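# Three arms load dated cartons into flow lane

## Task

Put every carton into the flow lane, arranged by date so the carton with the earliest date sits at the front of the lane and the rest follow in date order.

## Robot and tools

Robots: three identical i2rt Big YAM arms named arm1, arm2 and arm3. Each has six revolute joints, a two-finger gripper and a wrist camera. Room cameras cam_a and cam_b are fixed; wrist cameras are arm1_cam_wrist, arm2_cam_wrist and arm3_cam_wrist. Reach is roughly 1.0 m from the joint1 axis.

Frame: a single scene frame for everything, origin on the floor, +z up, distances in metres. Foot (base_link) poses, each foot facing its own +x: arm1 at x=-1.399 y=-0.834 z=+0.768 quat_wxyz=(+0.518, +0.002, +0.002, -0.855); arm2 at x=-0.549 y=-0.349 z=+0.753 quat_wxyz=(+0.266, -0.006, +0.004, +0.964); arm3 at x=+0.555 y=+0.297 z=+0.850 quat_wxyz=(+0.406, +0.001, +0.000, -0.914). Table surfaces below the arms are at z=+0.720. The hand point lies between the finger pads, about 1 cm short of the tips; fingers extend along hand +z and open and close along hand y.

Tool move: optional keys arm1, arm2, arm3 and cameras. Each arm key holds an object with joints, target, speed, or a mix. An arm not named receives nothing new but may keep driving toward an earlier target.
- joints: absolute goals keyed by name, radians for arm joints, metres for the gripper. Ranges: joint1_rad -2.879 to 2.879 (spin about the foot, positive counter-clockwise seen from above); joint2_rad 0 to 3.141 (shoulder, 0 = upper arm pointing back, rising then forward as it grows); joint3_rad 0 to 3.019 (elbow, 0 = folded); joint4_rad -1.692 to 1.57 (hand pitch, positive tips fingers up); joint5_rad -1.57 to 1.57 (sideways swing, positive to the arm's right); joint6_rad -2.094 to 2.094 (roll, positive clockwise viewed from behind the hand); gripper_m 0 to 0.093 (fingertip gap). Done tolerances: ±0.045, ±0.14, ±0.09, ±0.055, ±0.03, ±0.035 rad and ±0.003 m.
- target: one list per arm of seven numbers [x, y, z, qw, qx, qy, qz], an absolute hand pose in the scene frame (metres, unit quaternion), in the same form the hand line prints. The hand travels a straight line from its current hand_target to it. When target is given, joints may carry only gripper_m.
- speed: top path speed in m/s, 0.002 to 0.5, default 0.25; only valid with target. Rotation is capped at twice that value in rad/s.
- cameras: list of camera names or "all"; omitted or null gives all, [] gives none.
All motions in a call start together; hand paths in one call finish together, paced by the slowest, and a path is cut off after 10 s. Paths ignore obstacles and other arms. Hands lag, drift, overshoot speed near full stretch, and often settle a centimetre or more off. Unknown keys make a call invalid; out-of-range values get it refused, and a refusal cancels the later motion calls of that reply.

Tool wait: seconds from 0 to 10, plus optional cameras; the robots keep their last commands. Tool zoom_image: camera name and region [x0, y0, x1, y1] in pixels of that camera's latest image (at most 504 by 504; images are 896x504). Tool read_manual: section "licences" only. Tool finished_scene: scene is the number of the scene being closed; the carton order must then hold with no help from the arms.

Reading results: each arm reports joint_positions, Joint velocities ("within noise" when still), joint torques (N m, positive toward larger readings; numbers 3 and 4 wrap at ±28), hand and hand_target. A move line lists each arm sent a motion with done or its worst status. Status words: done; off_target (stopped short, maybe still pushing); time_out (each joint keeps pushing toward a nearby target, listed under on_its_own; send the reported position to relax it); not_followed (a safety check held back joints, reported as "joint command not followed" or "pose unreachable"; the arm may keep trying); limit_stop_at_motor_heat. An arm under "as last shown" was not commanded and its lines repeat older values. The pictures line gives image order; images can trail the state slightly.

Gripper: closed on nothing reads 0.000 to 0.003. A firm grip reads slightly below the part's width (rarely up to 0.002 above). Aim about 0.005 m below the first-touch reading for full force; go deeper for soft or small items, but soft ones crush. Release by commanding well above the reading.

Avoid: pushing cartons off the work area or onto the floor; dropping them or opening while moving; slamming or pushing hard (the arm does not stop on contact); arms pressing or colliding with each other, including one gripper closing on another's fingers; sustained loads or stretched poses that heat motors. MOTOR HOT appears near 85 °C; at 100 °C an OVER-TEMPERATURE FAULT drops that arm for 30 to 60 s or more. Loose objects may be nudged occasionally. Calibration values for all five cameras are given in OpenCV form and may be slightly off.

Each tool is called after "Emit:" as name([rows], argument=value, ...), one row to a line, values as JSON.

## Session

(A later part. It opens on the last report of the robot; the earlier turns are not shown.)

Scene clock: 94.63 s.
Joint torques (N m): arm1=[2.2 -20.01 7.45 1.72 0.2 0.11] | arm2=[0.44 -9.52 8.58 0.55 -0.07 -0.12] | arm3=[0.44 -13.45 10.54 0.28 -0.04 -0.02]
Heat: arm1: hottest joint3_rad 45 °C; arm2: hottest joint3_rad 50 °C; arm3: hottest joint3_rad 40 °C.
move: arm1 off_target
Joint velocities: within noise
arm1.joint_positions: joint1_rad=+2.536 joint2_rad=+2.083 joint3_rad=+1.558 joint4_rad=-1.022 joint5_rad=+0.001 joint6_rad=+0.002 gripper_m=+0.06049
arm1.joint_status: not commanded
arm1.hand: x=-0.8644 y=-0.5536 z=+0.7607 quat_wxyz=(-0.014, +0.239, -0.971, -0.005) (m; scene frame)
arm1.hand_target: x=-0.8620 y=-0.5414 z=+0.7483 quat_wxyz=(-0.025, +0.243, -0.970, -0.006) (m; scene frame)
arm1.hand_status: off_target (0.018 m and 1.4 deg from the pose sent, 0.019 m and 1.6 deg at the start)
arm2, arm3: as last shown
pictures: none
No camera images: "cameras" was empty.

Emit:
move(arm1={"joints": {"gripper_m": 0.09}}, cameras=[])

Emit:
move(arm1={"target": [-0.8614, -0.541, 0.88, -0.0254, 0.2435, -0.9696, -0.0064], "speed": 0.25}, cameras=[])

Emit:
move(arm1={"joints": {"joint2_rad": 1.377, "joint3_rad": 1.07, "joint4_rad": -1.244, "joint5_rad": 0}}, cameras=[])

Emit:
move(arm1={"joints": {"joint1_rad": -0.299, "joint6_rad": -1.347}}, arm2={"joints": {"joint1_rad": 1.163, "joint6_rad": 0.155}}, cameras=["arm1_cam_wrist"])

Emit:
move(arm1={"target": [-1.745, -1.185, 0.88, 0, 0.481, 0.8767, 0], "speed": 0.2}, arm2={"target": [-0.8652, -0.578, 0.83, 0, 0.9726, 0.2326, 0], "speed": 0.18}, cameras=["arm1_cam_wrist", "arm2_cam_wrist"])

Scene clock: 116.77 s.
Joint torques (N m): arm1=[1.96 -21.36 7.41 0.61 0.09 0.1] | arm2=[0.38 -9.47 8.59 0.55 -0.06 -0.12] | arm3=[0.21 -13.57 10.5 0.25 -0.04 -0.04]
Heat: arm1: hottest joint3_rad 44 °C; arm2: hottest joint3_rad 48 °C; arm3: hottest joint3_rad 41 °C.
move: arm1 done
Joint velocities: within noise
arm1.joint_positions: joint1_rad=+2.539 joint2_rad=+2.096 joint3_rad=+1.558 joint4_rad=-0.989 joint5_rad=+0.003 joint6_rad=+0.002 gripper_m=+0.08987
arm1.joint_status: all done
arm1.hand: x=-0.8594 y=-0.5499 z=+0.7534 quat_wxyz=(-0.024, +0.240, -0.971, -0.006) (m; scene frame)
arm1.hand_target: x=-0.8620 y=-0.5413 z=+0.7483 quat_wxyz=(-0.025, +0.243, -0.970, -0.006) (m; scene frame)
arm1.hand_status: not commanded
arm2, arm3: as last shown
pictures: none
No camera images: "cameras" was empty.

Scene clock: 118.17 s.
Joint torques (N m): arm1=[2.08 -20.31 11.7 -0.21 0.09 0.11] | arm2=[0.44 -9.41 8.59 0.54 -0.06 -0.12] | arm3=[0.26 -13.51 10.56 0.24 -0.05 -0.03]
Heat: arm1: hottest joint3_rad 44 °C; arm2: hottest joint3_rad 48 °C; arm3: hottest joint3_rad 41 °C.
move: arm1 off_target
Joint velocities: within noise
arm1.joint_positions: joint1_rad=+2.539 joint2_rad=+1.959 joint3_rad=+1.663 joint4_rad=-1.252 joint5_rad=+0.003 joint6_rad=+0.002 gripper_m=+0.08992
arm1.joint_status: not commanded
arm1.hand: x=-0.8689 y=-0.5554 z=+0.8683 quat_wxyz=(-0.013, +0.240, -0.971, -0.003) (m; scene frame)
arm1.hand_target: x=-0.8620 y=-0.5413 z=+0.8801 quat_wxyz=(-0.026, +0.244, -0.970, -0.007) (m; scene frame)
arm1.hand_status: off_target (0.020 m and 1.5 deg from the pose sent, 0.127 m and 0.5 deg at the start)
arm2, arm3: as last shown
pictures: none
No camera images: "cameras" was empty.

Scene clock: 119.63 s.
Joint torques (N m): arm1=[2.08 -11.34 8.72 0.34 -0.02 0.11] | arm2=[0.38 -9.47 8.58 0.54 -0.06 -0.12] | arm3=[0.32 -13.39 10.54 0.24 -0.03 -0.02]
Heat: arm1: hottest joint3_rad 44 °C; arm2: hottest joint3_rad 48 °C; arm3: hottest joint3_rad 41 °C.
move: arm1 done
Joint velocities: within noise
arm1.joint_positions: joint1_rad=+2.539 joint2_rad=+1.377 joint3_rad=+1.064 joint4_rad=-1.249 joint5_rad=+0.002 joint6_rad=+0.002 gripper_m=+0.08992
arm1.joint_status: all done
arm1.hand: x=-1.0617 y=-0.6573 z=+0.9209 quat_wxyz=(-0.006, +0.240, -0.971, -0.002) (m; scene frame)
arm1.hand_target: x=-1.0616 y=-0.6502 z=+0.9234 quat_wxyz=(-0.011, +0.244, -0.970, -0.005) (m; scene frame)
arm1.hand_status: not commanded
arm2, arm3: as last shown
pictures: none
No camera images: "cameras" was empty.

Scene clock: 122.03 s.
Joint torques (N m): arm1=[-0.03 -12.4 8.61 0.02 -0.06 -0.06] | arm2=[-0.44 -9.52 8.57 0.58 -0.04 0.09] | arm3=[0.32 -13.33 10.58 0.28 -0.02 -0.03]
Heat: arm1: hottest joint3_rad 44 °C; arm2: hottest joint3_rad 48 °C; arm3: hottest joint3_rad 41 °C.
move: arm1 done; arm2 done
Joint velocities: within noise
arm1.joint_positions: joint1_rad=-0.287 joint2_rad=+1.387 joint3_rad=+1.064 joint4_rad=-1.242 joint5_rad=+0.000 joint6_rad=-1.338 gripper_m=+0.08996
arm1.joint_status: all done
arm1.hand: x=-1.6653 y=-1.1098 z=+0.9135 quat_wxyz=(+0.001, -0.480, -0.877, +0.000) (m; scene frame)
arm1.hand_target: x=-1.6697 y=-1.1077 z=+0.9195 quat_wxyz=(+0.003, -0.481, -0.877, +0.007) (m; scene frame)
arm1.hand_status: not commanded
arm2.joint_positions: joint1_rad=+1.170 joint2_rad=+1.380 joint3_rad=+1.083 joint4_rad=-1.248 joint5_rad=+0.000 joint6_rad=+0.144 gripper_m=+0.09007
arm2.joint_status: all done
arm2.hand: x=-0.8640 y=-0.5756 z=+0.9103 quat_wxyz=(+0.011, +0.971, +0.241, -0.008) (m; scene frame)
arm2.hand_target: x=-0.8625 y=-0.5715 z=+0.9067 quat_wxyz=(+0.011, +0.973, +0.232, -0.006) (m; scene frame)
arm2.hand_status: not commanded
arm3: as last shown
pictures: arm1_cam_wrist
camera_calibration:
arm1_cam_wrist: T_world_to_cam=[[-0.839227, -0.54325, -0.0240112, -1.97524], [-0.435262, 0.644625, 0.628495, -0.585827], [-0.325952, 0.537901, -0.777443, 0.887934], [0, 0, 0, 1]] pos_world=[-1.62324, -1.17303, 1.01108]

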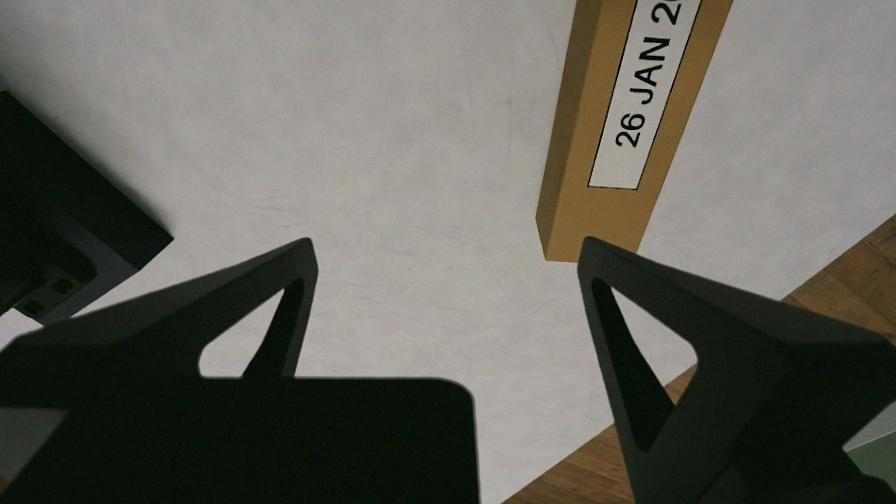

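Scene clock: 123.47 s.
Joint torques (N m): arm1=[-0.32 -15.5 11.73 0.17 -0.12 -0.06] | arm2=[0.5 -8.94 7.73 0.91 0.07 0.1] | arm3=[0.15 -13.51 10.58 0.2 -0.03 -0.03]
Heat: arm1: hottest joint3_rad 44 °C; arm2: hottest joint3_rad 48 °C; arm3: hottest joint3_rad 41 °C.
move: arm1 off_target; arm2 off_target
Joint velocities: within noise
arm1.joint_positions: joint1_rad=-0.287 joint2_rad=+1.681 joint3_rad=+1.269 joint4_rad=-1.202 joint5_rad=+0.000 joint6_rad=-1.339 gripper_m=+0.08996
arm1.joint_status: not commanded
arm1.hand: x=-1.7259 y=-1.1724 z=+0.8656 quat_wxyz=(-0.005, -0.479, -0.877, -0.024) (m; scene frame)
arm1.hand_target: x=-1.7443 y=-1.1841 z=+0.8804 quat_wxyz=(+0.000, -0.481, -0.877, +0.000) (m; scene frame)
arm1.hand_status: off_target (0.027 m and 2.8 deg from the pose sent, 0.115 m and 0.2 deg at the start)
arm2.joint_positions: joint1_rad=+1.170 joint2_rad=+1.477 joint3_rad=+0.983 joint4_rad=-1.059 joint5_rad=+0.013 joint6_rad=+0.156 gripper_m=+0.09007
arm2.joint_status: not commanded
arm2.hand: x=-0.8700 y=-0.5785 z=+0.8397 quat_wxyz=(+0.004, +0.972, +0.235, -0.008) (m; scene frame)
arm2.hand_target: x=-0.8652 y=-0.5779 z=+0.8303 quat_wxyz=(+0.000, +0.973, +0.233, +0.000) (m; scene frame)
arm2.hand_status: off_target (0.011 m and 1.0 deg from the pose sent, 0.080 m and 1.9 deg at the start)
arm3.joint_positions: joint1_rad=+0.299 joint2_rad=+1.370 joint3_rad=+1.071 joint4_rad=-1.239 joint5_rad=+0.002 joint6_rad=+0.008 gripper_m=+0.09008
arm3.joint_status: not commanded
arm3.hand: x=+0.3905 y=-0.0521 z=+1.0067 quat_wxyz=(-0.009, -0.845, -0.534, +0.014) (m; scene frame)
arm3.hand_target: x=+0.3920 y=-0.0511 z=+1.0036 quat_wxyz=(-0.006, -0.843, -0.538, +0.007) (m; scene frame)
arm3.hand_status: not commanded
pictures: arm1_cam_wrist, arm2_cam_wrist
camera_calibration:
arm1_cam_wrist: T_world_to_cam=[[-0.837451, -0.541763, -0.0718945, -2.01505], [-0.457043, 0.622138, 0.635654, -0.611833], [-0.299645, 0.565188, -0.768619, 0.934394], [0, 0, 0, 1]] pos_world=[-1.68715, -1.23914, 0.962236]
arm2_cam_wrist: T_world_to_cam=[[-0.460874, 0.887422, 0.00874912, 0.103086], [0.742416, 0.380127, 0.551654, 0.410552], [0.486224, 0.260739, -0.834027, 1.39713], [0, 0, 0, 1]] pos_world=[-0.936607, -0.611827, 0.937856]

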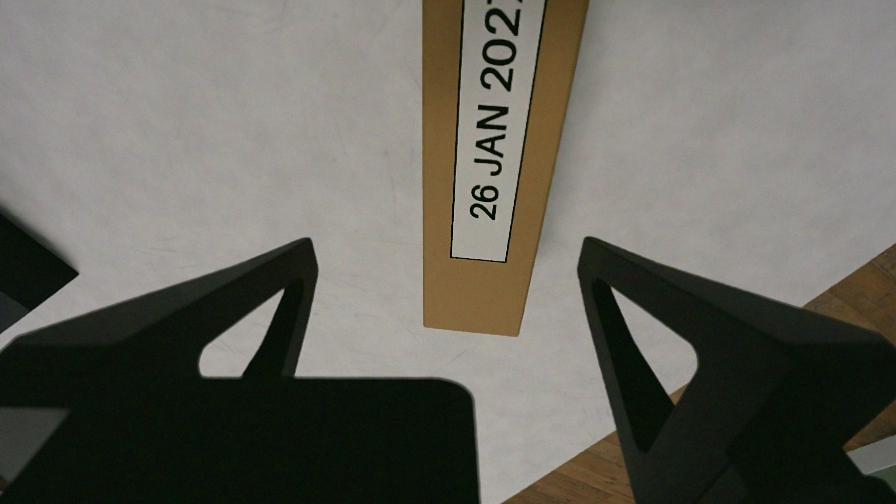

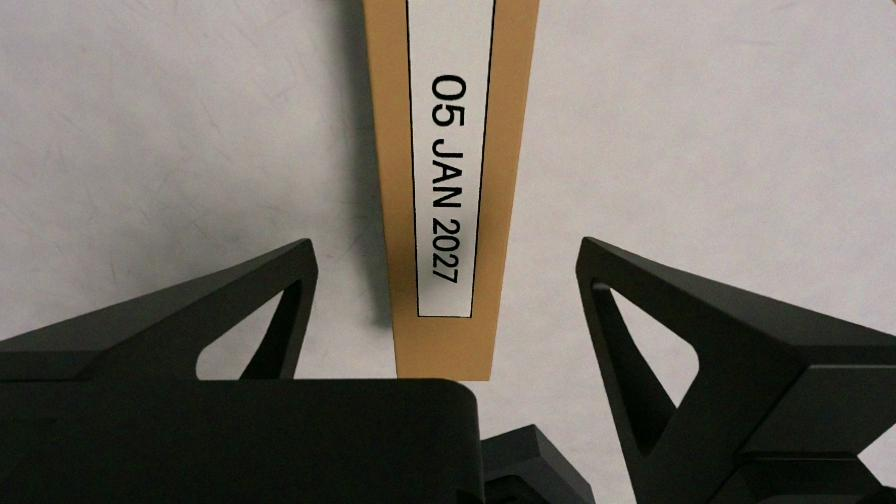

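Emit:
move(arm1={"target": [-1.754, -1.176, 0.825, 0, 0.4932, 0.8699, 0], "speed": 0.12}, arm2={"target": [-0.8652, -0.578, 0.752, 0, 0.9726, 0.2326, 0], "speed": 0.12}, cameras=["arm1_cam_wrist"])

Emit:
move(arm2={"joints": {"gripper_m": 0.052}}, cameras=[])

Emit:
move(arm2={"target": [-0.8652, -0.578, 0.93, 0, 0.9726, 0.2326, 0], "speed": 0.2}, cameras=[])

Scene clock: 137.00 s.
Joint torques (N m): arm1=[-0.67 -16.91 7.66 0.49 -0.12 -0.03] | arm2=[0.26 -9.58 6.56 0.85 0.06 0.07] | arm3=[0.09 -13.57 10.56 0.21 -0.04 -0.02]
Heat: arm1: hottest joint3_rad 44 °C; arm2: hottest joint3_rad 48 °C; arm3: hottest joint3_rad 41 °C.
move: arm1 done; arm2 off_target
Joint velocities: within noise
arm1.joint_positions: joint1_rad=-0.307 joint2_rad=+1.749 joint3_rad=+1.245 joint4_rad=-1.073 joint5_rad=+0.000 joint6_rad=-1.339 gripper_m=+0.08996
arm1.joint_status: not commanded
arm1.hand: x=-1.7457 y=-1.1785 z=+0.8257 quat_wxyz=(+0.000, -0.488, -0.873, -0.006) (m; scene frame)
arm1.hand_target: x=-1.7540 y=-1.1759 z=+0.8250 quat_wxyz=(+0.000, -0.493, -0.870, +0.000) (m; scene frame)
arm1.hand_status: done (0.009 m and 0.9 deg from the pose sent, 0.050 m and 3.3 deg at the start)
arm2.joint_positions: joint1_rad=+1.170 joint2_rad=+1.610 joint3_rad=+0.891 joint4_rad=-0.833 joint5_rad=+0.013 joint6_rad=+0.156 gripper_m=+0.09007
arm2.joint_status: not commanded
arm2.hand: x=-0.8707 y=-0.5804 z=+0.7616 quat_wxyz=(+0.004, +0.972, +0.235, -0.008) (m; scene frame)
arm2.hand_target: x=-0.8650 y=-0.5778 z=+0.7523 quat_wxyz=(+0.000, +0.973, +0.233, +0.000) (m; scene frame)
arm2.hand_status: off_target (0.011 m and 1.1 deg from the pose sent, 0.088 m and 1.0 deg at the start)
arm3: as last shown
pictures: arm1_cam_wrist
camera_calibration:
arm1_cam_wrist: T_world_to_cam=[[-0.849814, -0.525909, -0.0351605, -2.07106], [-0.427297, 0.648339, 0.630138, -0.504459], [-0.308599, 0.550524, -0.775687, 0.874107], [0, 0, 0, 1]] pos_world=[-1.70582, -1.24334, 0.923093]

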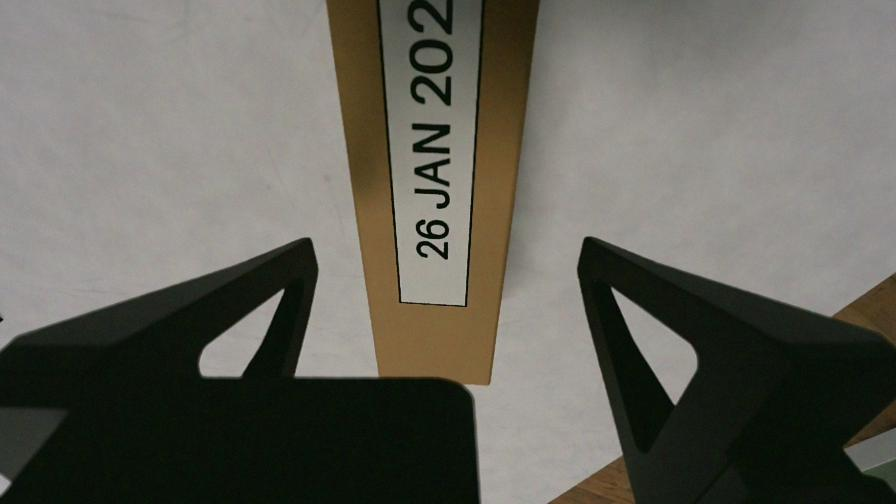

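Scene clock: 137.63 s.
Joint torques (N m): arm1=[-0.67 -16.44 7.66 0.49 -0.11 -0.03] | arm2=[0.26 -9.58 6.56 0.8 0.02 0.05] | arm3=[0.09 -13.45 10.55 0.21 -0.03 -0.03]
Heat: arm1: hottest joint3_rad 44 °C; arm2: hottest joint3_rad 47 °C; arm3: hottest joint3_rad 41 °C.
move: arm2 off_target
Joint velocities: within noise
arm1, arm3: as last shown
arm1.hand: x=-1.7457 y=-1.1785 z=+0.8257 quat_wxyz=(-0.001, -0.488, -0.873, -0.006) (m; scene frame)
arm1.hand_target: x=-1.7539 y=-1.1760 z=+0.8250 quat_wxyz=(+0.000, -0.493, -0.870, +0.000) (m; scene frame)
arm2.joint_positions: joint1_rad=+1.170 joint2_rad=+1.610 joint3_rad=+0.891 joint4_rad=-0.833 joint5_rad=+0.014 joint6_rad=+0.157 gripper_m=+0.06068
arm2.joint_status: gripper_m off_target (ended at +0.06070, target +0.05200)
arm2.hand: x=-0.8709 y=-0.5803 z=+0.7616 quat_wxyz=(+0.004, +0.972, +0.234, -0.008) (m; scene frame)
arm2.hand_target: x=-0.8650 y=-0.5779 z=+0.7523 quat_wxyz=(+0.000, +0.973, +0.233, +0.000) (m; scene frame)
arm2.hand_status: not commanded
pictures: none
No camera images: "cameras" was empty.

Scene clock: 139.43 s.
Joint torques (N m): arm1=[-0.67 -16.38 7.65 0.47 -0.12 -0.03] | arm2=[0.67 -9.93 15.53 -0.29 -0.03 0.1] | arm3=[0.21 -13.74 10.52 0.27 -0.03 -0.02]
Heat: arm1: hottest joint3_rad 44 °C; arm2: hottest joint3_rad 48 °C; arm3: hottest joint3_rad 41 °C.
move: arm2 off_target
Joint velocities: within noise
arm1, arm3: as last shown
arm1.hand_target: x=-1.7539 y=-1.1759 z=+0.8250 quat_wxyz=(+0.000, -0.493, -0.870, +0.000) (m; scene frame)
arm2.joint_positions: joint1_rad=+1.170 joint2_rad=+1.388 joint3_rad=+1.060 joint4_rad=-1.315 joint5_rad=+0.014 joint6_rad=+0.159 gripper_m=+0.06068
arm2.joint_status: not commanded
arm2.hand: x=-0.8455 y=-0.5593 z=+0.8997 quat_wxyz=(-0.014, +0.972, +0.234, +0.034) (m; scene frame)
arm2.hand_target: x=-0.8634 y=-0.5767 z=+0.9301 quat_wxyz=(+0.001, +0.973, +0.233, +0.000) (m; scene frame)
arm2.hand_status: off_target (0.041 m and 4.2 deg from the pose sent, 0.168 m and 1.1 deg at the start)
pictures: none
No camera images: "cameras" was empty.

Emit:
move(arm1={"target": [-1.7505, -1.174, 0.752, 0, 0.4932, 0.8699, 0], "speed": 0.12}, arm2={"joints": {"joint1_rad": -2.029, "joint6_rad": 0}}, cameras=[])

Emit:
move(arm1={"joints": {"gripper_m": 0.052}}, arm2={"target": [0, 0.006, 0.9, -0.0251, 0.2831, -0.9588, -0.0074], "speed": 0.2}, cameras=["arm2_cam_wrist"])

Emit:
move(arm1={"target": [-1.745, -1.168, 0.86, 0, 0.4932, 0.8699, 0], "speed": 0.2}, arm2={"target": [0.002, 0.004, 0.79, -0.0109, 0.2832, -0.959, -0.0032], "speed": 0.12}, cameras=[])

Emit:
move(arm1={"target": [-1.62, -1.07, 1.0, 0, 0.4932, 0.8699, 0], "speed": 0.25}, arm2={"target": [0.002, 0.004, 0.771, -0.0109, 0.2832, -0.959, -0.0032], "speed": 0.03}, cameras=[])

Scene clock: 146.57 s.
Joint torques (N m): arm1=[-0.5 -16.97 6.71 0.49 -0.11 0] | arm2=[-0.44 -11.16 12.94 -0.27 -0.06 -0.11] | arm3=[0.26 -13.68 10.52 0.23 -0.04 -0.02]
Heat: arm1: hottest joint3_rad 43 °C; arm2: hottest joint3_rad 49 °C; arm3: hottest joint3_rad 41 °C.
move: arm1 done; arm2 done
Joint velocities: within noise
arm1.joint_positions: joint1_rad=-0.307 joint2_rad=+1.852 joint3_rad=+1.163 joint4_rad=-0.891 joint5_rad=+0.000 joint6_rad=-1.339 gripper_m=+0.08996
arm1.joint_status: not commanded
arm1.hand: x=-1.7428 y=-1.1755 z=+0.7520 quat_wxyz=(-0.001, -0.488, -0.873, -0.007) (m; scene frame)
arm1.hand_target: x=-1.7505 y=-1.1740 z=+0.7521 quat_wxyz=(+0.000, -0.493, -0.870, +0.000) (m; scene frame)
arm1.hand_status: done (0.008 m and 1.0 deg from the pose sent, 0.074 m and 0.9 deg at the start)
arm2.joint_positions: joint1_rad=-2.025 joint2_rad=+1.401 joint3_rad=+1.092 joint4_rad=-1.316 joint5_rad=+0.015 joint6_rad=+0.009 gripper_m=+0.06064
arm2.joint_status: all done
arm2.hand: x=-0.2337 y=-0.1451 z=+0.9076 quat_wxyz=(+0.020, +0.280, -0.960, +0.022) (m; scene frame)
arm2.hand_target: x=-0.2226 y=-0.1389 z=+0.9310 quat_wxyz=(-0.005, +0.283, -0.959, +0.013) (m; scene frame)
arm2.hand_status: not commanded
arm3: as last shown
pictures: none
No camera images: "cameras" was empty.

Scene clock: 149.00 s.
Joint torques (N m): arm1=[-0.5 -17.03 6.76 0.42 -0.08 -0.01] | arm2=[-0.73 -20.31 16.43 -0.14 -0.11 -0.12] | arm3=[0.32 -13.45 10.56 0.25 -0.04 -0.04]
Heat: arm1: hottest joint3_rad 43 °C; arm2: hottest joint3_rad 49 °C; arm3: hottest joint3_rad 41 °C.
move: arm1 off_target; arm2 off_target
Joint velocities: within noise
arm1.joint_positions: joint1_rad=-0.307 joint2_rad=+1.852 joint3_rad=+1.162 joint4_rad=-0.888 joint5_rad=-0.001 joint6_rad=-1.337 gripper_m=+0.06027
arm1.joint_status: gripper_m off_target (ended at +0.06030, target +0.05200)
arm1.hand: x=-1.7429 y=-1.1757 z=+0.7518 quat_wxyz=(-0.001, -0.489, -0.872, -0.006) (m; scene frame)
arm1.hand_target: x=-1.7504 y=-1.1739 z=+0.7520 quat_wxyz=(+0.000, -0.493, -0.870, +0.000) (m; scene frame)
arm1.hand_status: not commanded
arm2.joint_positions: joint1_rad=-2.028 joint2_rad=+2.056 joint3_rad=+1.859 joint4_rad=-1.398 joint5_rad=-0.012 joint6_rad=+0.006 gripper_m=+0.06064
arm2.joint_status: not commanded
arm2.hand: x=-0.0241 y=-0.0055 z=+0.8674 quat_wxyz=(+0.010, +0.280, -0.960, +0.004) (m; scene frame)
arm2.hand_target: x=-0.0025 y=+0.0044 z=+0.9004 quat_wxyz=(-0.026, +0.283, -0.959, -0.007) (m; scene frame)
arm2.hand_status: off_target (0.042 m and 4.3 deg from the pose sent, 0.278 m and 6.2 deg at the start)
arm3: as last shown
pictures: arm2_cam_wrist
camera_calibration:
arm2_cam_wrist: T_world_to_cam=[[0.54271, -0.839778, 0.0154541, -0.00685922], [-0.686927, -0.433191, 0.583504, -0.517071], [-0.483319, -0.327289, -0.811964, 0.81378], [0, 0, 0, 1]] pos_world=[0.0418473, 0.0365901, 0.962579]

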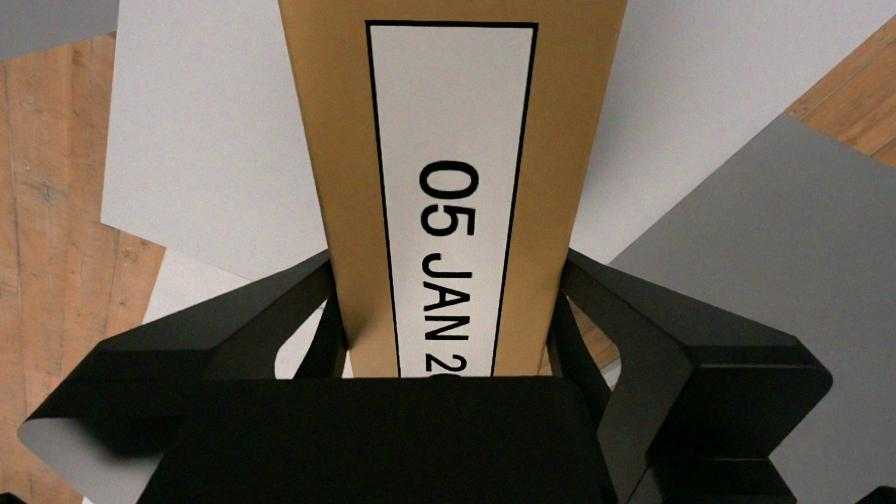

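Scene clock: 150.77 s.
Joint torques (N m): arm1=[-0.5 -18.84 12.12 -0.5 -0.1 -0.04] | arm2=[-0.73 -22.42 9.31 0.61 -0.12 -0.12] | arm3=[0.21 -13.33 10.58 0.2 -0.04 -0.03]
Heat: arm1: hottest joint3_rad 43 °C; arm2: hottest joint3_rad 50 °C; arm3: hottest joint3_rad 41 °C.
move: arm1 off_target; arm2 done
Joint velocities: within noise
arm1.joint_positions: joint1_rad=-0.307 joint2_rad=+1.713 joint3_rad=+1.185 joint4_rad=-1.124 joint5_rad=+0.000 joint6_rad=-1.337 gripper_m=+0.06027
arm1.joint_status: not commanded
arm1.hand: x=-1.7201 y=-1.1530 z=+0.8232 quat_wxyz=(-0.011, -0.489, -0.871, -0.042) (m; scene frame)
arm1.hand_target: x=-1.7434 y=-1.1663 z=+0.8604 quat_wxyz=(+0.001, -0.493, -0.870, +0.000) (m; scene frame)
arm1.hand_status: off_target (0.047 m and 5.0 deg from the pose sent, 0.109 m and 0.9 deg at the start)
arm2.joint_positions: joint1_rad=-2.029 joint2_rad=+2.165 joint3_rad=+1.825 joint4_rad=-1.220 joint5_rad=-0.013 joint6_rad=+0.003 gripper_m=+0.06064
arm2.joint_status: not commanded
arm2.hand: x=-0.0014 y=+0.0067 z=+0.7873 quat_wxyz=(-0.006, +0.281, -0.960, -0.001) (m; scene frame)
arm2.hand_target: x=+0.0019 y=+0.0040 z=+0.7900 quat_wxyz=(-0.011, +0.283, -0.959, -0.003) (m; scene frame)
arm2.hand_status: done (0.005 m and 0.6 deg from the pose sent, 0.082 m and 2.6 deg at the start)
arm3: as last shown
pictures: none
No camera images: "cameras" was empty.

Scene clock: 152.43 s.
Joint torques (N m): arm1=[1.9 -9.99 10.66 -0.32 -0.18 0.08] | arm2=[-0.67 -20.25 7.97 1.69 -0.09 -0.11] | arm3=[0.32 -13.45 10.56 0.23 -0.04 -0.02]
Heat: arm1: hottest joint3_rad 43 °C; arm2: hottest joint3_rad 50 °C; arm3: hottest joint3_rad 41 °C.
move: arm1 off_target; arm2 off_target
Joint velocities: within noise
arm1.joint_positions: joint1_rad=-0.290 joint2_rad=+1.191 joint3_rad=+1.082 joint4_rad=-1.485 joint5_rad=+0.001 joint6_rad=-1.303 gripper_m=+0.06027
arm1.joint_status: not commanded
arm1.hand: x=-1.6216 y=-1.0630 z=+0.9860 quat_wxyz=(-0.002, -0.497, -0.868, -0.014) (m; scene frame)
arm1.hand_target: x=-1.6199 y=-1.0697 z=+0.9999 quat_wxyz=(+0.000, -0.493, -0.870, +0.000) (m; scene frame)
arm1.hand_status: off_target (0.016 m and 1.7 deg from the pose sent, 0.219 m and 5.0 deg at the start)
arm2.joint_positions: joint1_rad=-2.029 joint2_rad=+2.165 joint3_rad=+1.820 joint4_rad=-1.205 joint5_rad=-0.013 joint6_rad=+0.003 gripper_m=+0.06064
arm2.joint_status: not commanded
arm2.hand: x=+0.0000 y=+0.0077 z=+0.7854 quat_wxyz=(-0.011, +0.281, -0.960, -0.002) (m; scene frame)
arm2.hand_target: x=+0.0016 y=+0.0039 z=+0.7712 quat_wxyz=(-0.011, +0.283, -0.959, -0.003) (m; scene frame)
arm2.hand_status: off_target (0.015 m and 0.3 deg from the pose sent, 0.017 m and 0.6 deg at the start)
arm3: as last shown
pictures: none
No camera images: "cameras" was empty.

Emit:
move(arm2={"joints": {"gripper_m": 0.09}}, cameras=[])

Emit:
move(arm2={"target": [0, 0.006, 0.9, -0.0251, 0.2831, -0.9588, -0.0074], "speed": 0.2}, cameras=[])

Emit:
move(arm2={"target": [-0.21, -0.13, 0.95, 0, 0.2832, -0.959, 0], "speed": 0.25}, arm3={"joints": {"joint1_rad": -0.37, "joint2_rad": 1.504, "joint3_rad": 1.063, "joint4_rad": -1.144, "joint5_rad": 0, "joint6_rad": -0.11, "gripper_m": 0.09}}, cameras=[])

Emit:
move(arm1={"joints": {"joint1_rad": 2.1, "joint6_rad": 0}}, arm2={"joints": {"joint1_rad": 2.165, "joint2_rad": 1.377, "joint3_rad": 1.07, "joint4_rad": -1.244, "joint5_rad": 0, "joint6_rad": -0.84}}, arm3={"target": [-0.0295, 0.0107, 0.86, 0, 0.959, 0.2832, 0], "speed": 0.2}, cameras=["arm3_cam_wrist"])

Scene clock: 172.67 s.
Joint torques (N m): arm1=[1.85 -9.7 10.63 -0.31 -0.18 0.11] | arm2=[-0.62 -20.84 8.03 0.84 -0.1 -0.11] | arm3=[0.26 -13.39 10.52 0.2 -0.03 -0.03]
Heat: arm1: hottest joint3_rad 46 °C; arm2: hottest joint3_rad 50 °C; arm3: hottest joint3_rad 41 °C.
move: arm2 done
Joint velocities: within noise
arm1: as last shown
arm1.joint_positions: joint1_rad=-0.290 joint2_rad=+1.191 joint3_rad=+1.082 joint4_rad=-1.485 joint5_rad=+0.001 joint6_rad=-1.302 gripper_m=+0.06027
arm2.joint_positions: joint1_rad=-2.029 joint2_rad=+2.165 joint3_rad=+1.820 joint4_rad=-1.185 joint5_rad=-0.013 joint6_rad=+0.003 gripper_m=+0.08987
arm2.joint_status: all done
arm2.hand: x=+0.0041 y=+0.0104 z=+0.7856 quat_wxyz=(-0.020, +0.281, -0.959, -0.005) (m; scene frame)
arm2.hand_target: x=+0.0016 y=+0.0039 z=+0.7712 quat_wxyz=(-0.011, +0.283, -0.959, -0.003) (m; scene frame)
arm2.hand_status: not commanded
arm3.joint_positions: joint1_rad=+0.299 joint2_rad=+1.370 joint3_rad=+1.071 joint4_rad=-1.239 joint5_rad=+0.002 joint6_rad=+0.008 gripper_m=+0.09008
arm3.joint_status: not commanded
arm3.hand: x=+0.3905 y=-0.0521 z=+1.0067 quat_wxyz=(-0.009, -0.845, -0.534, +0.014) (m; scene frame)
arm3.hand_target: x=+0.3920 y=-0.0511 z=+1.0036 quat_wxyz=(-0.006, -0.843, -0.538, +0.007) (m; scene frame)
arm3.hand_status: not commanded
pictures: none
No camera images: "cameras" was empty.

Scene clock: 174.13 s.
Joint torques (N m): arm1=[1.9 -9.7 10.63 -0.29 -0.19 0.11] | arm2=[-0.5 -19.14 14.41 -0.05 -0.1 -0.1] | arm3=[0.38 -13.39 10.58 0.25 -0.03 -0.05]
Heat: arm1: hottest joint3_rad 46 °C; arm2: hottest joint3_rad 50 °C; arm3: hottest joint3_rad 41 °C.
move: arm2 off_target
Joint velocities: within noise
arm1, arm3: as last shown
arm1.hand_target: x=-1.6200 y=-1.0697 z=+0.9999 quat_wxyz=(+0.000, -0.493, -0.870, +0.000) (m; scene frame)
arm2.joint_positions: joint1_rad=-2.029 joint2_rad=+2.045 joint3_rad=+1.899 joint4_rad=-1.403 joint5_rad=-0.013 joint6_rad=+0.003 gripper_m=+0.08995
arm2.joint_status: not commanded
arm2.hand: x=-0.0146 y=+0.0001 z=+0.8891 quat_wxyz=(-0.011, +0.281, -0.960, -0.003) (m; scene frame)
arm2.hand_target: x=-0.0008 y=+0.0056 z=+0.9002 quat_wxyz=(-0.026, +0.283, -0.959, -0.007) (m; scene frame)
arm2.hand_status: off_target (0.019 m and 1.7 deg from the pose sent, 0.115 m and 0.6 deg at the start)
pictures: none
No camera images: "cameras" was empty.

Scene clock: 176.03 s.
Joint torques (N m): arm1=[1.9 -9.7 10.65 -0.29 -0.18 0.11] | arm2=[-0.91 -9.82 8.4 0.01 -0.1 -0.12] | arm3=[-0.44 -15.91 9.78 0.58 0.01 -0.04]
Heat: arm1: hottest joint3_rad 46 °C; arm2: hottest joint3_rad 50 °C; arm3: hottest joint3_rad 41 °C.
move: arm2 off_target; arm3 done
Joint velocities: within noise
arm1: as last shown
arm2.joint_positions: joint1_rad=-2.030 joint2_rad=+1.409 joint3_rad=+1.239 joint4_rad=-1.372 joint5_rad=-0.013 joint6_rad=-0.001 gripper_m=+0.08995
arm2.joint_status: not commanded
arm2.hand: x=-0.2060 y=-0.1223 z=+0.9587 quat_wxyz=(-0.015, +0.283, -0.959, -0.004) (m; scene frame)
arm2.hand_target: x=-0.2102 y=-0.1299 z=+0.9501 quat_wxyz=(+0.000, +0.283, -0.959, +0.000) (m; scene frame)
arm2.hand_status: off_target (0.012 m and 1.7 deg from the pose sent, 0.243 m and 1.4 deg at the start)
arm3.joint_positions: joint1_rad=-0.363 joint2_rad=+1.504 joint3_rad=+1.064 joint4_rad=-1.151 joint5_rad=+0.000 joint6_rad=-0.102 gripper_m=+0.09009
arm3.joint_status: all done
arm3.hand: x=+0.1937 y=+0.1133 z=+0.9539 quat_wxyz=(+0.002, -0.959, -0.284, -0.011) (m; scene frame)
arm3.hand_target: x=+0.1914 y=+0.1153 z=+0.9534 quat_wxyz=(+0.001, -0.959, -0.284, -0.008) (m; scene frame)
arm3.hand_status: not commanded
pictures: none
No camera images: "cameras" was empty.

Scene clock: 178.83 s.
Joint torques (N m): arm1=[1.85 -10.99 10.65 -0.24 0.1 0.12] | arm2=[0.32 -9.64 8.09 -0.03 -0.06 -0.11] | arm3=[-0.79 -25.82 13.9 0.03 0.05 -0.03]
Heat: arm1: hottest joint3_rad 46 °C; arm2: hottest joint3_rad 50 °C; arm3: hottest joint3_rad 41 °C.
move: arm1 done; arm2 done; arm3 off_target
Joint velocities: within noise
arm1.joint_positions: joint1_rad=+2.087 joint2_rad=+1.203 joint3_rad=+1.082 joint4_rad=-1.487 joint5_rad=-0.003 joint6_rad=-0.008 gripper_m=+0.06027
arm1.joint_status: all done
arm1.hand: x=-1.0801 y=-0.8241 z=+0.9849 quat_wxyz=(+0.018, +0.021, -1.000, -0.004) (m; scene frame)
arm1.hand_target: x=-1.0774 y=-0.8198 z=+1.0025 quat_wxyz=(-0.004, +0.024, -1.000, -0.004) (m; scene frame)
arm1.hand_status: not commanded
arm2.joint_positions: joint1_rad=+2.160 joint2_rad=+1.382 joint3_rad=+1.090 joint4_rad=-1.234 joint5_rad=-0.001 joint6_rad=-0.829 gripper_m=+0.09003
arm2.joint_status: all done
arm2.hand: x=-0.5309 y=-0.7409 z=+0.9174 quat_wxyz=(+0.015, +0.339, +0.940, -0.024) (m; scene frame)
arm2.hand_target: x=-0.5295 y=-0.7314 z=+0.9117 quat_wxyz=(+0.010, +0.332, +0.943, -0.013) (m; scene frame)
arm2.hand_status: not commanded
arm3.joint_positions: joint1_rad=-0.368 joint2_rad=+2.153 joint3_rad=+1.758 joint4_rad=-1.173 joint5_rad=+0.000 joint6_rad=-0.108 gripper_m=+0.09009
arm3.joint_status: not commanded
arm3.hand: x=-0.0168 y=+0.0090 z=+0.8653 quat_wxyz=(+0.000, -0.959, -0.284, +0.000) (m; scene frame)
arm3.hand_target: x=-0.0291 y=+0.0110 z=+0.8601 quat_wxyz=(+0.000, -0.959, -0.283, +0.001) (m; scene frame)
arm3.hand_status: off_target (0.014 m and 0.2 deg from the pose sent, 0.263 m and 1.2 deg at the start)
pictures: arm3_cam_wrist
camera_calibration:
arm3_cam_wrist: T_world_to_cam=[[-0.53208, 0.846689, -0.00288191, -0.0131488], [0.679695, 0.429161, 0.594841, -0.505324], [0.504882, 0.314544, -0.803838, 0.824265], [0, 0, 0, 1]] pos_world=[-0.0796866, -0.0312691, 0.963125]

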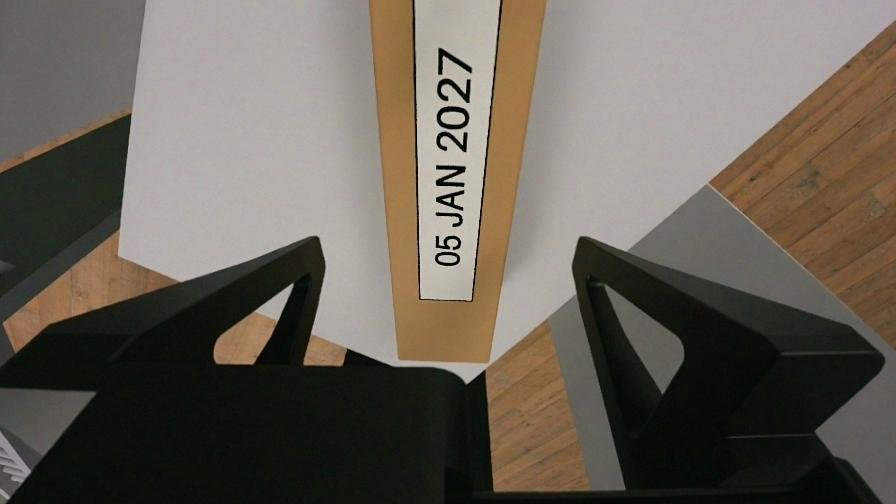

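Emit:
move(arm1={"target": [-0.8614, -0.541, 0.85, -0.0254, 0.2435, -0.9696, -0.0064], "speed": 0.25}, arm2={"target": [-0.515, -0.803, 0.84, 0, 0.3314, 0.9435, 0], "speed": 0.2}, arm3={"target": [-0.0295, 0.0107, 0.762, 0, 0.959, 0.2832, 0], "speed": 0.12}, cameras=["arm2_cam_wrist"])

Emit:
move(arm3={"joints": {"gripper_m": 0.052}}, cameras=[])

Emit:
move(arm1={"target": [-0.8614, -0.541, 0.79, -0.0254, 0.2435, -0.9696, -0.0064], "speed": 0.12}, arm3={"target": [-0.0283, 0.0125, 0.9, 0, 0.959, 0.2832, 0], "speed": 0.2}, cameras=[])

Scene clock: 186.43 s.
Joint torques (N m): arm1=[2.08 -23.18 13.29 -0.09 0.11 -0.09] | arm2=[0.67 -10.7 12.93 0.58 -0.02 0.09] | arm3=[-0.79 -26.64 9.58 0.83 0.03 -0.04]
Heat: arm1: hottest joint3_rad 46 °C; arm2: hottest joint3_rad 50 °C; arm3: hottest joint3_rad 42 °C.
move: arm1 off_target; arm2 off_target; arm3 off_target
Joint velocities: within noise
arm1.joint_positions: joint1_rad=+2.545 joint2_rad=+2.007 joint3_rad=+1.582 joint4_rad=-1.188 joint5_rad=+0.004 joint6_rad=+0.019 gripper_m=+0.06027
arm1.joint_status: not commanded
arm1.hand: x=-0.8865 y=-0.5601 z=+0.8121 quat_wxyz=(+0.018, +0.235, -0.972, +0.005) (m; scene frame)
arm1.hand_target: x=-0.8641 y=-0.5423 z=+0.8509 quat_wxyz=(-0.026, +0.243, -0.970, -0.006) (m; scene frame)
arm1.hand_status: off_target (0.049 m and 5.2 deg from the pose sent, 0.382 m and 26.2 deg at the start)
arm2.joint_positions: joint1_rad=+2.179 joint2_rad=+1.629 joint3_rad=+1.116 joint4_rad=-1.116 joint5_rad=+0.006 joint6_rad=-0.827 gripper_m=+0.09003
arm2.joint_status: not commanded
arm2.hand: x=-0.5211 y=-0.7774 z=+0.8299 quat_wxyz=(-0.008, +0.331, +0.943, +0.022) (m; scene frame)
arm2.hand_target: x=-0.5150 y=-0.8018 z=+0.8406 quat_wxyz=(+0.000, +0.331, +0.944, +0.000) (m; scene frame)
arm2.hand_status: off_target (0.028 m and 2.6 deg from the pose sent, 0.101 m and 3.4 deg at the start)
arm3.joint_positions: joint1_rad=-0.368 joint2_rad=+2.278 joint3_rad=+1.744 joint4_rad=-1.013 joint5_rad=+0.000 joint6_rad=-0.108 gripper_m=+0.09009
arm3.joint_status: not commanded
arm3.hand: x=-0.0293 y=+0.0026 z=+0.7832 quat_wxyz=(-0.002, -0.959, -0.284, +0.011) (m; scene frame)
arm3.hand_target: x=-0.0289 y=+0.0109 z=+0.7626 quat_wxyz=(+0.000, -0.959, -0.283, +0.000) (m; scene frame)
arm3.hand_status: off_target (0.023 m and 1.3 deg from the pose sent, 0.104 m and 0.2 deg at the start)
pictures: arm2_cam_wrist
camera_calibration:
arm2_cam_wrist: T_world_to_cam=[[-0.620732, -0.783695, -0.0226657, -0.915823], [-0.641693, 0.491223, 0.589008, -0.433357], [-0.450468, 0.380161, -0.807809, 0.854125], [0, 0, 0, 1]] pos_world=[-0.461806, -0.829555, 0.924463]

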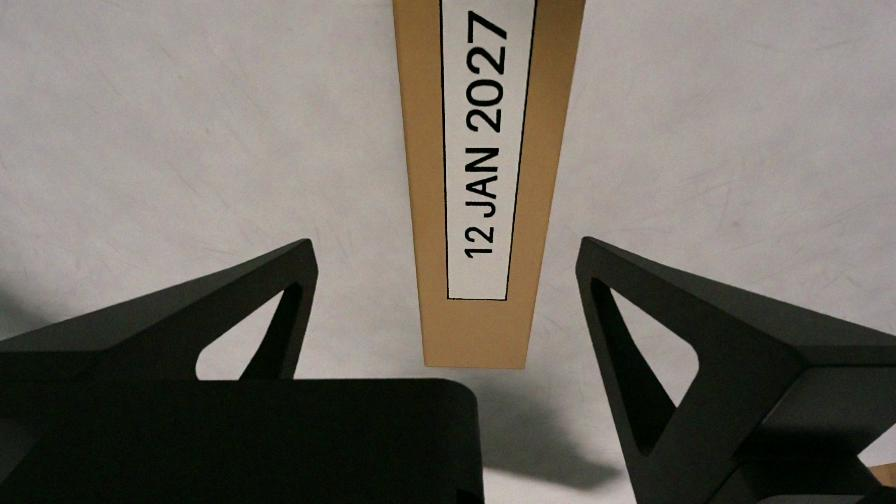

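Scene clock: 187.07 s.
Joint torques (N m): arm1=[1.61 -23.06 13.29 -0.09 0.07 -0.06] | arm2=[0.73 -10.7 12.92 0.58 -0.02 0.09] | arm3=[-0.85 -26.46 9.55 0.79 0.1 -0.02]
Heat: arm1: hottest joint3_rad 46 °C; arm2: hottest joint3_rad 50 °C; arm3: hottest joint3_rad 42 °C.
move: arm3 off_target
Joint velocities: within noise
arm1, arm2: as last shown
arm1.joint_positions: joint1_rad=+2.545 joint2_rad=+2.007 joint3_rad=+1.582 joint4_rad=-1.188 joint5_rad=+0.004 joint6_rad=+0.018 gripper_m=+0.06027
arm1.hand_target: x=-0.8641 y=-0.5423 z=+0.8509 quat_wxyz=(-0.026, +0.244, -0.970, -0.006) (m; scene frame)
arm3.joint_positions: joint1_rad=-0.368 joint2_rad=+2.278 joint3_rad=+1.744 joint4_rad=-1.013 joint5_rad=-0.002 joint6_rad=-0.109 gripper_m=+0.05848
arm3.joint_status: gripper_m off_target (ended at +0.05850, target +0.05200)
arm3.hand: x=-0.0292 y=+0.0023 z=+0.7832 quat_wxyz=(-0.003, -0.959, -0.285, +0.011) (m; scene frame)
arm3.hand_target: x=-0.0289 y=+0.0109 z=+0.7626 quat_wxyz=(+0.000, -0.959, -0.283, +0.000) (m; scene frame)
arm3.hand_status: not commanded
pictures: none
No camera images: "cameras" was empty.

Scene clock: 188.73 s.
Joint torques (N m): arm1=[1.61 -24.41 8.59 0.54 0.08 -0.06] | arm2=[0.67 -10.7 12.93 0.58 -0.02 0.09] | arm3=[-0.91 -30.27 15.15 -0.12 0.11 -0.03]
Heat: arm1: hottest joint3_rad 46 °C; arm2: hottest joint3_rad 50 °C; arm3: hottest joint3_rad 42 °C.
move: arm1 off_target; arm3 off_target
Joint velocities: within noise
arm1.joint_positions: joint1_rad=+2.545 joint2_rad=+2.077 joint3_rad=+1.578 joint4_rad=-1.076 joint5_rad=+0.004 joint6_rad=+0.018 gripper_m=+0.06027
arm1.joint_status: not commanded
arm1.hand: x=-0.8701 y=-0.5511 z=+0.7707 quat_wxyz=(-0.001, +0.236, -0.972, +0.000) (m; scene frame)
arm1.hand_target: x=-0.8618 y=-0.5411 z=+0.7902 quat_wxyz=(-0.025, +0.244, -0.970, -0.006) (m; scene frame)
arm1.hand_status: off_target (0.023 m and 3.1 deg from the pose sent, 0.038 m and 5.2 deg at the start)
arm2: as last shown
arm2.joint_positions: joint1_rad=+2.179 joint2_rad=+1.629 joint3_rad=+1.116 joint4_rad=-1.116 joint5_rad=+0.006 joint6_rad=-0.826 gripper_m=+0.09003
arm2.hand_target: x=-0.5150 y=-0.8018 z=+0.8406 quat_wxyz=(+0.000, +0.331, +0.943, +0.000) (m; scene frame)
arm3.joint_positions: joint1_rad=-0.369 joint2_rad=+2.158 joint3_rad=+1.773 joint4_rad=-1.248 joint5_rad=-0.001 joint6_rad=-0.110 gripper_m=+0.05848
arm3.joint_status: not commanded
arm3.hand: x=-0.0053 y=+0.0151 z=+0.8684 quat_wxyz=(+0.005, -0.958, -0.285, -0.031) (m; scene frame)
arm3.hand_target: x=-0.0268 y=+0.0133 z=+0.9005 quat_wxyz=(+0.000, -0.959, -0.283, +0.001) (m; scene frame)
arm3.hand_status: off_target (0.039 m and 3.6 deg from the pose sent, 0.117 m and 1.3 deg at the start)
pictures: none
No camera images: "cameras" was empty.

Emit:
move(arm1={"target": [-0.8614, -0.541, 0.764, -0.0254, 0.2435, -0.9696, -0.0064], "speed": 0.1}, arm2={"target": [-0.518, -0.809, 0.805, 0, 0.3314, 0.9435, 0], "speed": 0.1}, arm3={"target": [0.19, 0.113, 0.96, 0, 0.959, 0.2832, 0], "speed": 0.3}, cameras=["arm2_cam_wrist"])

Emit:
move(arm1={"target": [-0.8614, -0.541, 0.748, -0.0254, 0.2435, -0.9696, -0.0064], "speed": 0.04}, arm3={"joints": {"joint1_rad": 0.88, "joint6_rad": 1.716}}, cameras=[])

Emit:
move(arm1={"joints": {"gripper_m": 0.09}}, arm3={"target": [0.655, -0.345, 0.83, 0, 0.9995, 0, -0.0305], "speed": 0.2}, cameras=["arm3_cam_wrist"])

Scene clock: 198.10 s.
Joint torques (N m): arm1=[1.55 -21.54 7.98 0.65 0.06 -0.04] | arm2=[0.15 -11.4 10.67 0.66 -0.02 0.01] | arm3=[0.38 -18.14 10.86 0.06 0.07 0.12]
Heat: arm1: hottest joint3_rad 45 °C; arm2: hottest joint3_rad 49 °C; arm3: hottest joint3_rad 43 °C.
move: arm1 done; arm2 off_target; arm3 off_target
Joint velocities: within noise
arm1.joint_positions: joint1_rad=+2.545 joint2_rad=+2.082 joint3_rad=+1.565 joint4_rad=-1.022 joint5_rad=+0.004 joint6_rad=+0.016 gripper_m=+0.06027
arm1.joint_status: not commanded
arm1.hand: x=-0.8641 y=-0.5479 z=+0.7633 quat_wxyz=(-0.018, +0.236, -0.972, -0.004) (m; scene frame)
arm1.hand_target: x=-0.8616 y=-0.5410 z=+0.7640 quat_wxyz=(-0.025, +0.244, -0.970, -0.006) (m; scene frame)
arm1.hand_status: done (0.007 m and 1.3 deg from the pose sent, 0.015 m and 3.1 deg at the start)
arm2.joint_positions: joint1_rad=+2.179 joint2_rad=+1.690 joint3_rad=+1.116 joint4_rad=-1.029 joint5_rad=+0.007 joint6_rad=-0.826 gripper_m=+0.09003
arm2.joint_status: not commanded
arm2.hand: x=-0.5199 y=-0.7944 z=+0.8035 quat_wxyz=(-0.003, +0.331, +0.944, +0.010) (m; scene frame)
arm2.hand_target: x=-0.5181 y=-0.8086 z=+0.8052 quat_wxyz=(+0.000, +0.332, +0.943, +0.000) (m; scene frame)
arm2.hand_status: off_target (0.015 m and 1.2 deg from the pose sent, 0.040 m and 2.6 deg at the start)
arm3.joint_positions: joint1_rad=-0.369 joint2_rad=+1.515 joint3_rad=+1.057 joint4_rad=-1.140 joint5_rad=-0.001 joint6_rad=-0.110 gripper_m=+0.05848
arm3.joint_status: not commanded
arm3.hand: x=+0.1931 y=+0.1154 z=+0.9473 quat_wxyz=(+0.002, -0.958, -0.285, -0.014) (m; scene frame)
arm3.hand_target: x=+0.1901 y=+0.1130 z=+0.9599 quat_wxyz=(+0.000, -0.959, -0.283, +0.000) (m; scene frame)
arm3.hand_status: off_target (0.013 m and 1.6 deg from the pose sent, 0.237 m and 3.7 deg at the start)
pictures: arm2_cam_wrist
camera_calibration:
arm2_cam_wrist: T_world_to_cam=[[-0.621164, -0.783672, -0.00383404, -0.94436], [-0.641991, 0.506045, 0.57599, -0.386552], [-0.449447, 0.360246, -0.817447, 0.832267], [0, 0, 0, 1]] pos_world=[-0.460705, -0.844276, 0.899364]

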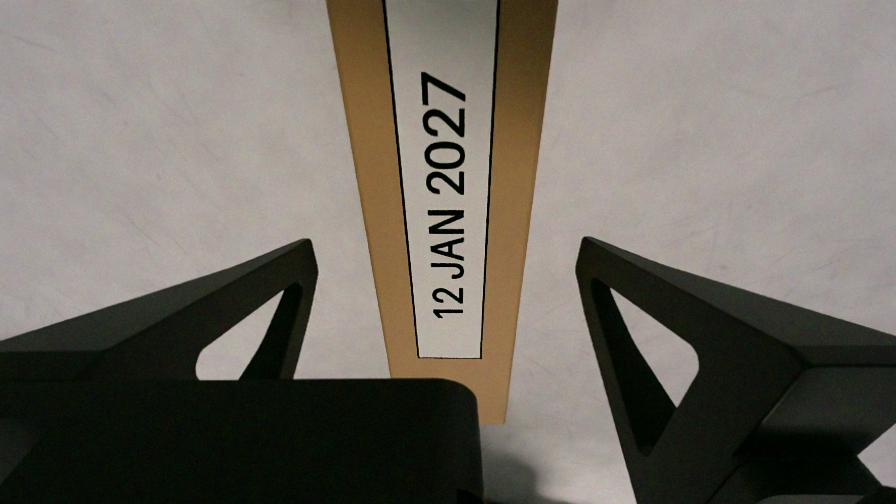

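Scene clock: 199.93 s.
Joint torques (N m): arm1=[1.55 -20.25 7.53 0.73 0.07 -0.03] | arm2=[0.09 -11.4 10.67 0.64 -0.02 0.01] | arm3=[0.73 -18.26 10.63 0.09 0.19 0.16]
Heat: arm1: hottest joint3_rad 45 °C; arm2: hottest joint3_rad 49 °C; arm3: hottest joint3_rad 43 °C.
move: arm1 off_target; arm3 done
Joint velocities: within noise
arm1.joint_positions: joint1_rad=+2.545 joint2_rad=+2.086 joint3_rad=+1.559 joint4_rad=-0.992 joint5_rad=+0.004 joint6_rad=+0.015 gripper_m=+0.06027
arm1.joint_status: not commanded
arm1.hand: x=-0.8605 y=-0.5458 z=+0.7593 quat_wxyz=(-0.027, +0.237, -0.971, -0.007) (m; scene frame)
arm1.hand_target: x=-0.8616 y=-0.5410 z=+0.7482 quat_wxyz=(-0.025, +0.244, -0.970, -0.006) (m; scene frame)
arm1.hand_status: off_target (0.012 m and 0.8 deg from the pose sent, 0.017 m and 1.2 deg at the start)
arm2: as last shown
arm2.hand: x=-0.5199 y=-0.7945 z=+0.8035 quat_wxyz=(-0.003, +0.331, +0.944, +0.010) (m; scene frame)
arm3.joint_positions: joint1_rad=+0.875 joint2_rad=+1.515 joint3_rad=+1.057 joint4_rad=-1.140 joint5_rad=-0.001 joint6_rad=+1.707 gripper_m=+0.05846
arm3.joint_status: all done
arm3.hand: x=+0.6106 y=-0.1032 z=+0.9481 quat_wxyz=(+0.013, -1.000, -0.002, +0.000) (m; scene frame)
arm3.hand_target: x=+0.6129 y=-0.1066 z=+0.9607 quat_wxyz=(-0.001, -1.000, +0.000, -0.001) (m; scene frame)
arm3.hand_status: not commanded
pictures: none
No camera images: "cameras" was empty.

Scene clock: 202.33 s.
Joint torques (N m): arm1=[1.55 -21.13 7.49 0.61 0.05 -0.03] | arm2=[0.15 -11.4 10.67 0.65 -0.02 0.01] | arm3=[0.91 -28.75 14.54 -0.28 0.26 0.16]
Heat: arm1: hottest joint3_rad 45 °C; arm2: hottest joint3_rad 49 °C; arm3: hottest joint3_rad 43 °C.
move: arm1 done; arm3 off_target
Joint velocities: within noise
arm1.joint_positions: joint1_rad=+2.545 joint2_rad=+2.096 joint3_rad=+1.559 joint4_rad=-0.989 joint5_rad=+0.005 joint6_rad=+0.015 gripper_m=+0.08993
arm1.joint_status: all done
arm1.hand: x=-0.8610 y=-0.5463 z=+0.7535 quat_wxyz=(-0.024, +0.237, -0.971, -0.006) (m; scene frame)
arm1.hand_target: x=-0.8617 y=-0.5411 z=+0.7482 quat_wxyz=(-0.025, +0.244, -0.970, -0.006) (m; scene frame)
arm1.hand_status: not commanded
arm2: as last shown
arm3.joint_positions: joint1_rad=+0.896 joint2_rad=+2.226 joint3_rad=+1.724 joint4_rad=-1.125 joint5_rad=+0.059 joint6_rad=+1.734 gripper_m=+0.05846
arm3.joint_status: not commanded
arm3.hand: x=+0.6451 y=-0.3237 z=+0.8109 quat_wxyz=(+0.023, -0.999, +0.000, +0.032) (m; scene frame)
arm3.hand_target: x=+0.6549 y=-0.3437 z=+0.8305 quat_wxyz=(+0.000, -1.000, +0.000, +0.030) (m; scene frame)
arm3.hand_status: off_target (0.030 m and 2.6 deg from the pose sent, 0.273 m and 3.8 deg at the start)
pictures: arm3_cam_wrist
camera_calibration:
arm3_cam_wrist: T_world_to_cam=[[0.0175982, 0.998971, 0.0417897, 0.279044], [0.840013, -0.0374409, 0.541272, -0.991059], [0.54228, 0.0255785, -0.839808, 0.46247], [0, 0, 0, 1]] pos_world=[0.576804, -0.327692, 0.913158]

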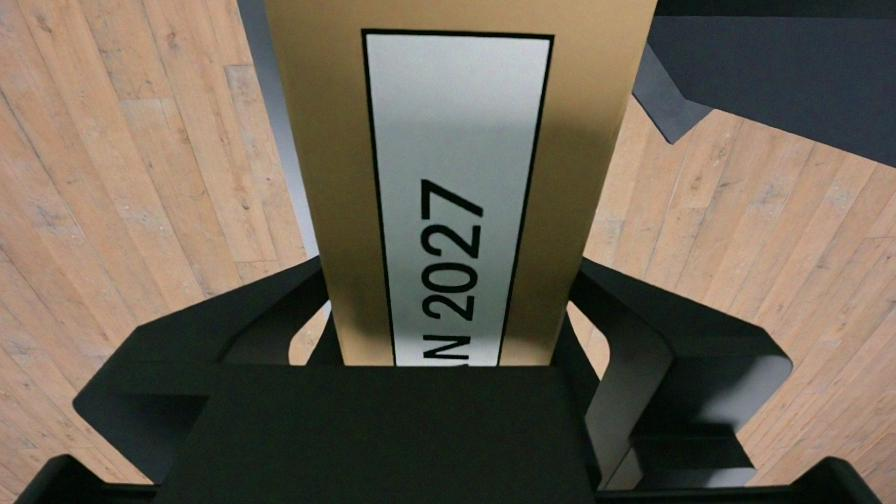

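Emit:
move(arm1={"target": [-0.8614, -0.541, 0.88, -0.0254, 0.2435, -0.9696, -0.0064], "speed": 0.2}, arm2={"target": [-0.515, -0.806, 0.752, 0, 0.3314, 0.9435, 0], "speed": 0.1}, arm3={"target": [0.655, -0.341, 0.79, 0, 0.9995, 0, -0.0305], "speed": 0.12}, cameras=[])

Emit:
move(arm1={"joints": {"joint2_rad": 1.377, "joint3_rad": 1.07, "joint4_rad": -1.244, "joint5_rad": 0}}, arm2={"joints": {"gripper_m": 0.052}}, arm3={"target": [0.655, -0.33, 0.764, 0, 0.9995, 0, -0.0305], "speed": 0.06}, cameras=["arm3_cam_wrist"])

Scene clock: 213.97 s.
Joint torques (N m): arm1=[1.61 -21.01 11.95 -0.18 0.05 -0.03] | arm2=[0.5 -12.22 6.72 0.77 -0.02 0.07] | arm3=[1.03 -29.22 11.17 0.46 0.27 0.16]
Heat: arm1: hottest joint3_rad 44 °C; arm2: hottest joint3_rad 49 °C; arm3: hottest joint3_rad 45 °C.
move: arm1 off_target; arm2 off_target; arm3 off_target
Joint velocities: within noise
arm1.joint_positions: joint1_rad=+2.545 joint2_rad=+1.963 joint3_rad=+1.659 joint4_rad=-1.252 joint5_rad=+0.005 joint6_rad=+0.015 gripper_m=+0.08993
arm1.joint_status: not commanded
arm1.hand: x=-0.8720 y=-0.5526 z=+0.8645 quat_wxyz=(-0.009, +0.237, -0.972, -0.002) (m; scene frame)
arm1.hand_target: x=-0.8622 y=-0.5413 z=+0.8802 quat_wxyz=(-0.026, +0.244, -0.970, -0.007) (m; scene frame)
arm1.hand_status: off_target (0.022 m and 2.1 deg from the pose sent, 0.127 m and 0.8 deg at the start)
arm2.joint_positions: joint1_rad=+2.179 joint2_rad=+1.769 joint3_rad=+1.100 joint4_rad=-0.892 joint5_rad=+0.007 joint6_rad=-0.826 gripper_m=+0.09003
arm2.joint_status: not commanded
arm2.hand: x=-0.5182 y=-0.8129 z=+0.7644 quat_wxyz=(+0.005, +0.331, +0.943, -0.010) (m; scene frame)
arm2.hand_target: x=-0.5152 y=-0.8058 z=+0.7523 quat_wxyz=(+0.000, +0.331, +0.943, +0.000) (m; scene frame)
arm2.hand_status: off_target (0.015 m and 1.3 deg from the pose sent, 0.053 m and 1.2 deg at the start)
arm3.joint_positions: joint1_rad=+0.896 joint2_rad=+2.273 joint3_rad=+1.724 joint4_rad=-1.065 joint5_rad=+0.059 joint6_rad=+1.736 gripper_m=+0.05846
arm3.joint_status: not commanded
arm3.hand: x=+0.6464 y=-0.3295 z=+0.7816 quat_wxyz=(+0.016, -0.999, +0.001, +0.031) (m; scene frame)
arm3.hand_target: x=+0.6551 y=-0.3406 z=+0.7903 quat_wxyz=(+0.000, -1.000, +0.000, +0.030) (m; scene frame)
arm3.hand_status: off_target (0.017 m and 1.9 deg from the pose sent, 0.029 m and 2.6 deg at the start)
pictures: none
No camera images: "cameras" was empty.

Scene clock: 215.43 s.
Joint torques (N m): arm1=[1.55 -10.87 8.76 0.35 -0.02 -0.02] | arm2=[0.15 -12.16 6.93 0.77 0.06 0.07] | arm3=[0.73 -27.93 8.55 0.81 -0.07 0.06]
Heat: arm1: hottest joint3_rad 44 °C; arm2: hottest joint3_rad 49 °C; arm3: hottest joint3_rad 45 °C.
move: arm1 done; arm2 off_target; arm3 done
Joint velocities: within noise
arm1.joint_positions: joint1_rad=+2.545 joint2_rad=+1.377 joint3_rad=+1.064 joint4_rad=-1.249 joint5_rad=+0.002 joint6_rad=+0.015 gripper_m=+0.08993
arm1.joint_status: all done
arm1.hand: x=-1.0629 y=-0.6550 z=+0.9209 quat_wxyz=(-0.006, +0.237, -0.972, -0.002) (m; scene frame)
arm1.hand_target: x=-1.0616 y=-0.6501 z=+0.9234 quat_wxyz=(-0.011, +0.244, -0.970, -0.005) (m; scene frame)
arm1.hand_status: not commanded
arm2.joint_positions: joint1_rad=+2.184 joint2_rad=+1.769 joint3_rad=+1.097 joint4_rad=-0.892 joint5_rad=+0.005 joint6_rad=-0.826 gripper_m=+0.06054
arm2.joint_status: gripper_m off_target (ended at +0.06057, target +0.05200)
arm2.hand: x=-0.5157 y=-0.8114 z=+0.7636 quat_wxyz=(+0.006, +0.329, +0.944, -0.008) (m; scene frame)
arm2.hand_target: x=-0.5152 y=-0.8058 z=+0.7523 quat_wxyz=(+0.000, +0.331, +0.943, +0.000) (m; scene frame)
arm2.hand_status: not commanded
arm3.joint_positions: joint1_rad=+0.902 joint2_rad=+2.273 joint3_rad=+1.696 joint4_rad=-1.005 joint5_rad=+0.068 joint6_rad=+1.747 gripper_m=+0.05846
arm3.joint_status: not commanded
arm3.hand: x=+0.6490 y=-0.3314 z=+0.7725 quat_wxyz=(+0.000, -0.999, +0.004, +0.034) (m; scene frame)
arm3.hand_target: x=+0.6550 y=-0.3298 z=+0.7641 quat_wxyz=(+0.000, -1.000, +0.000, +0.030) (m; scene frame)
arm3.hand_status: done (0.010 m and 0.6 deg from the pose sent, 0.020 m and 1.9 deg at the start)
pictures: arm3_cam_wrist
camera_calibration:
arm3_cam_wrist: T_world_to_cam=[[0.0235056, 0.999713, -0.0046317, 0.320497], [0.841114, -0.0172721, 0.540583, -0.967282], [0.540348, -0.0166025, -0.841278, 0.416682], [0, 0, 0, 1]] pos_world=[0.580908, -0.330194, 0.874926]

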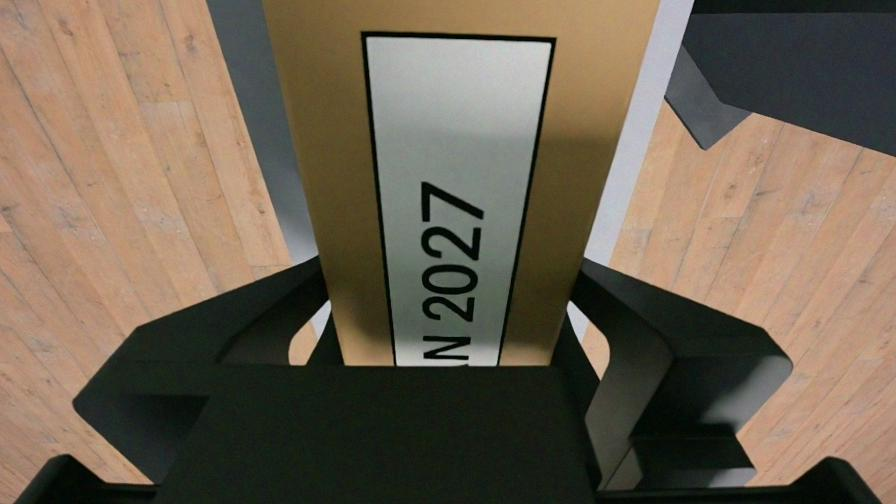

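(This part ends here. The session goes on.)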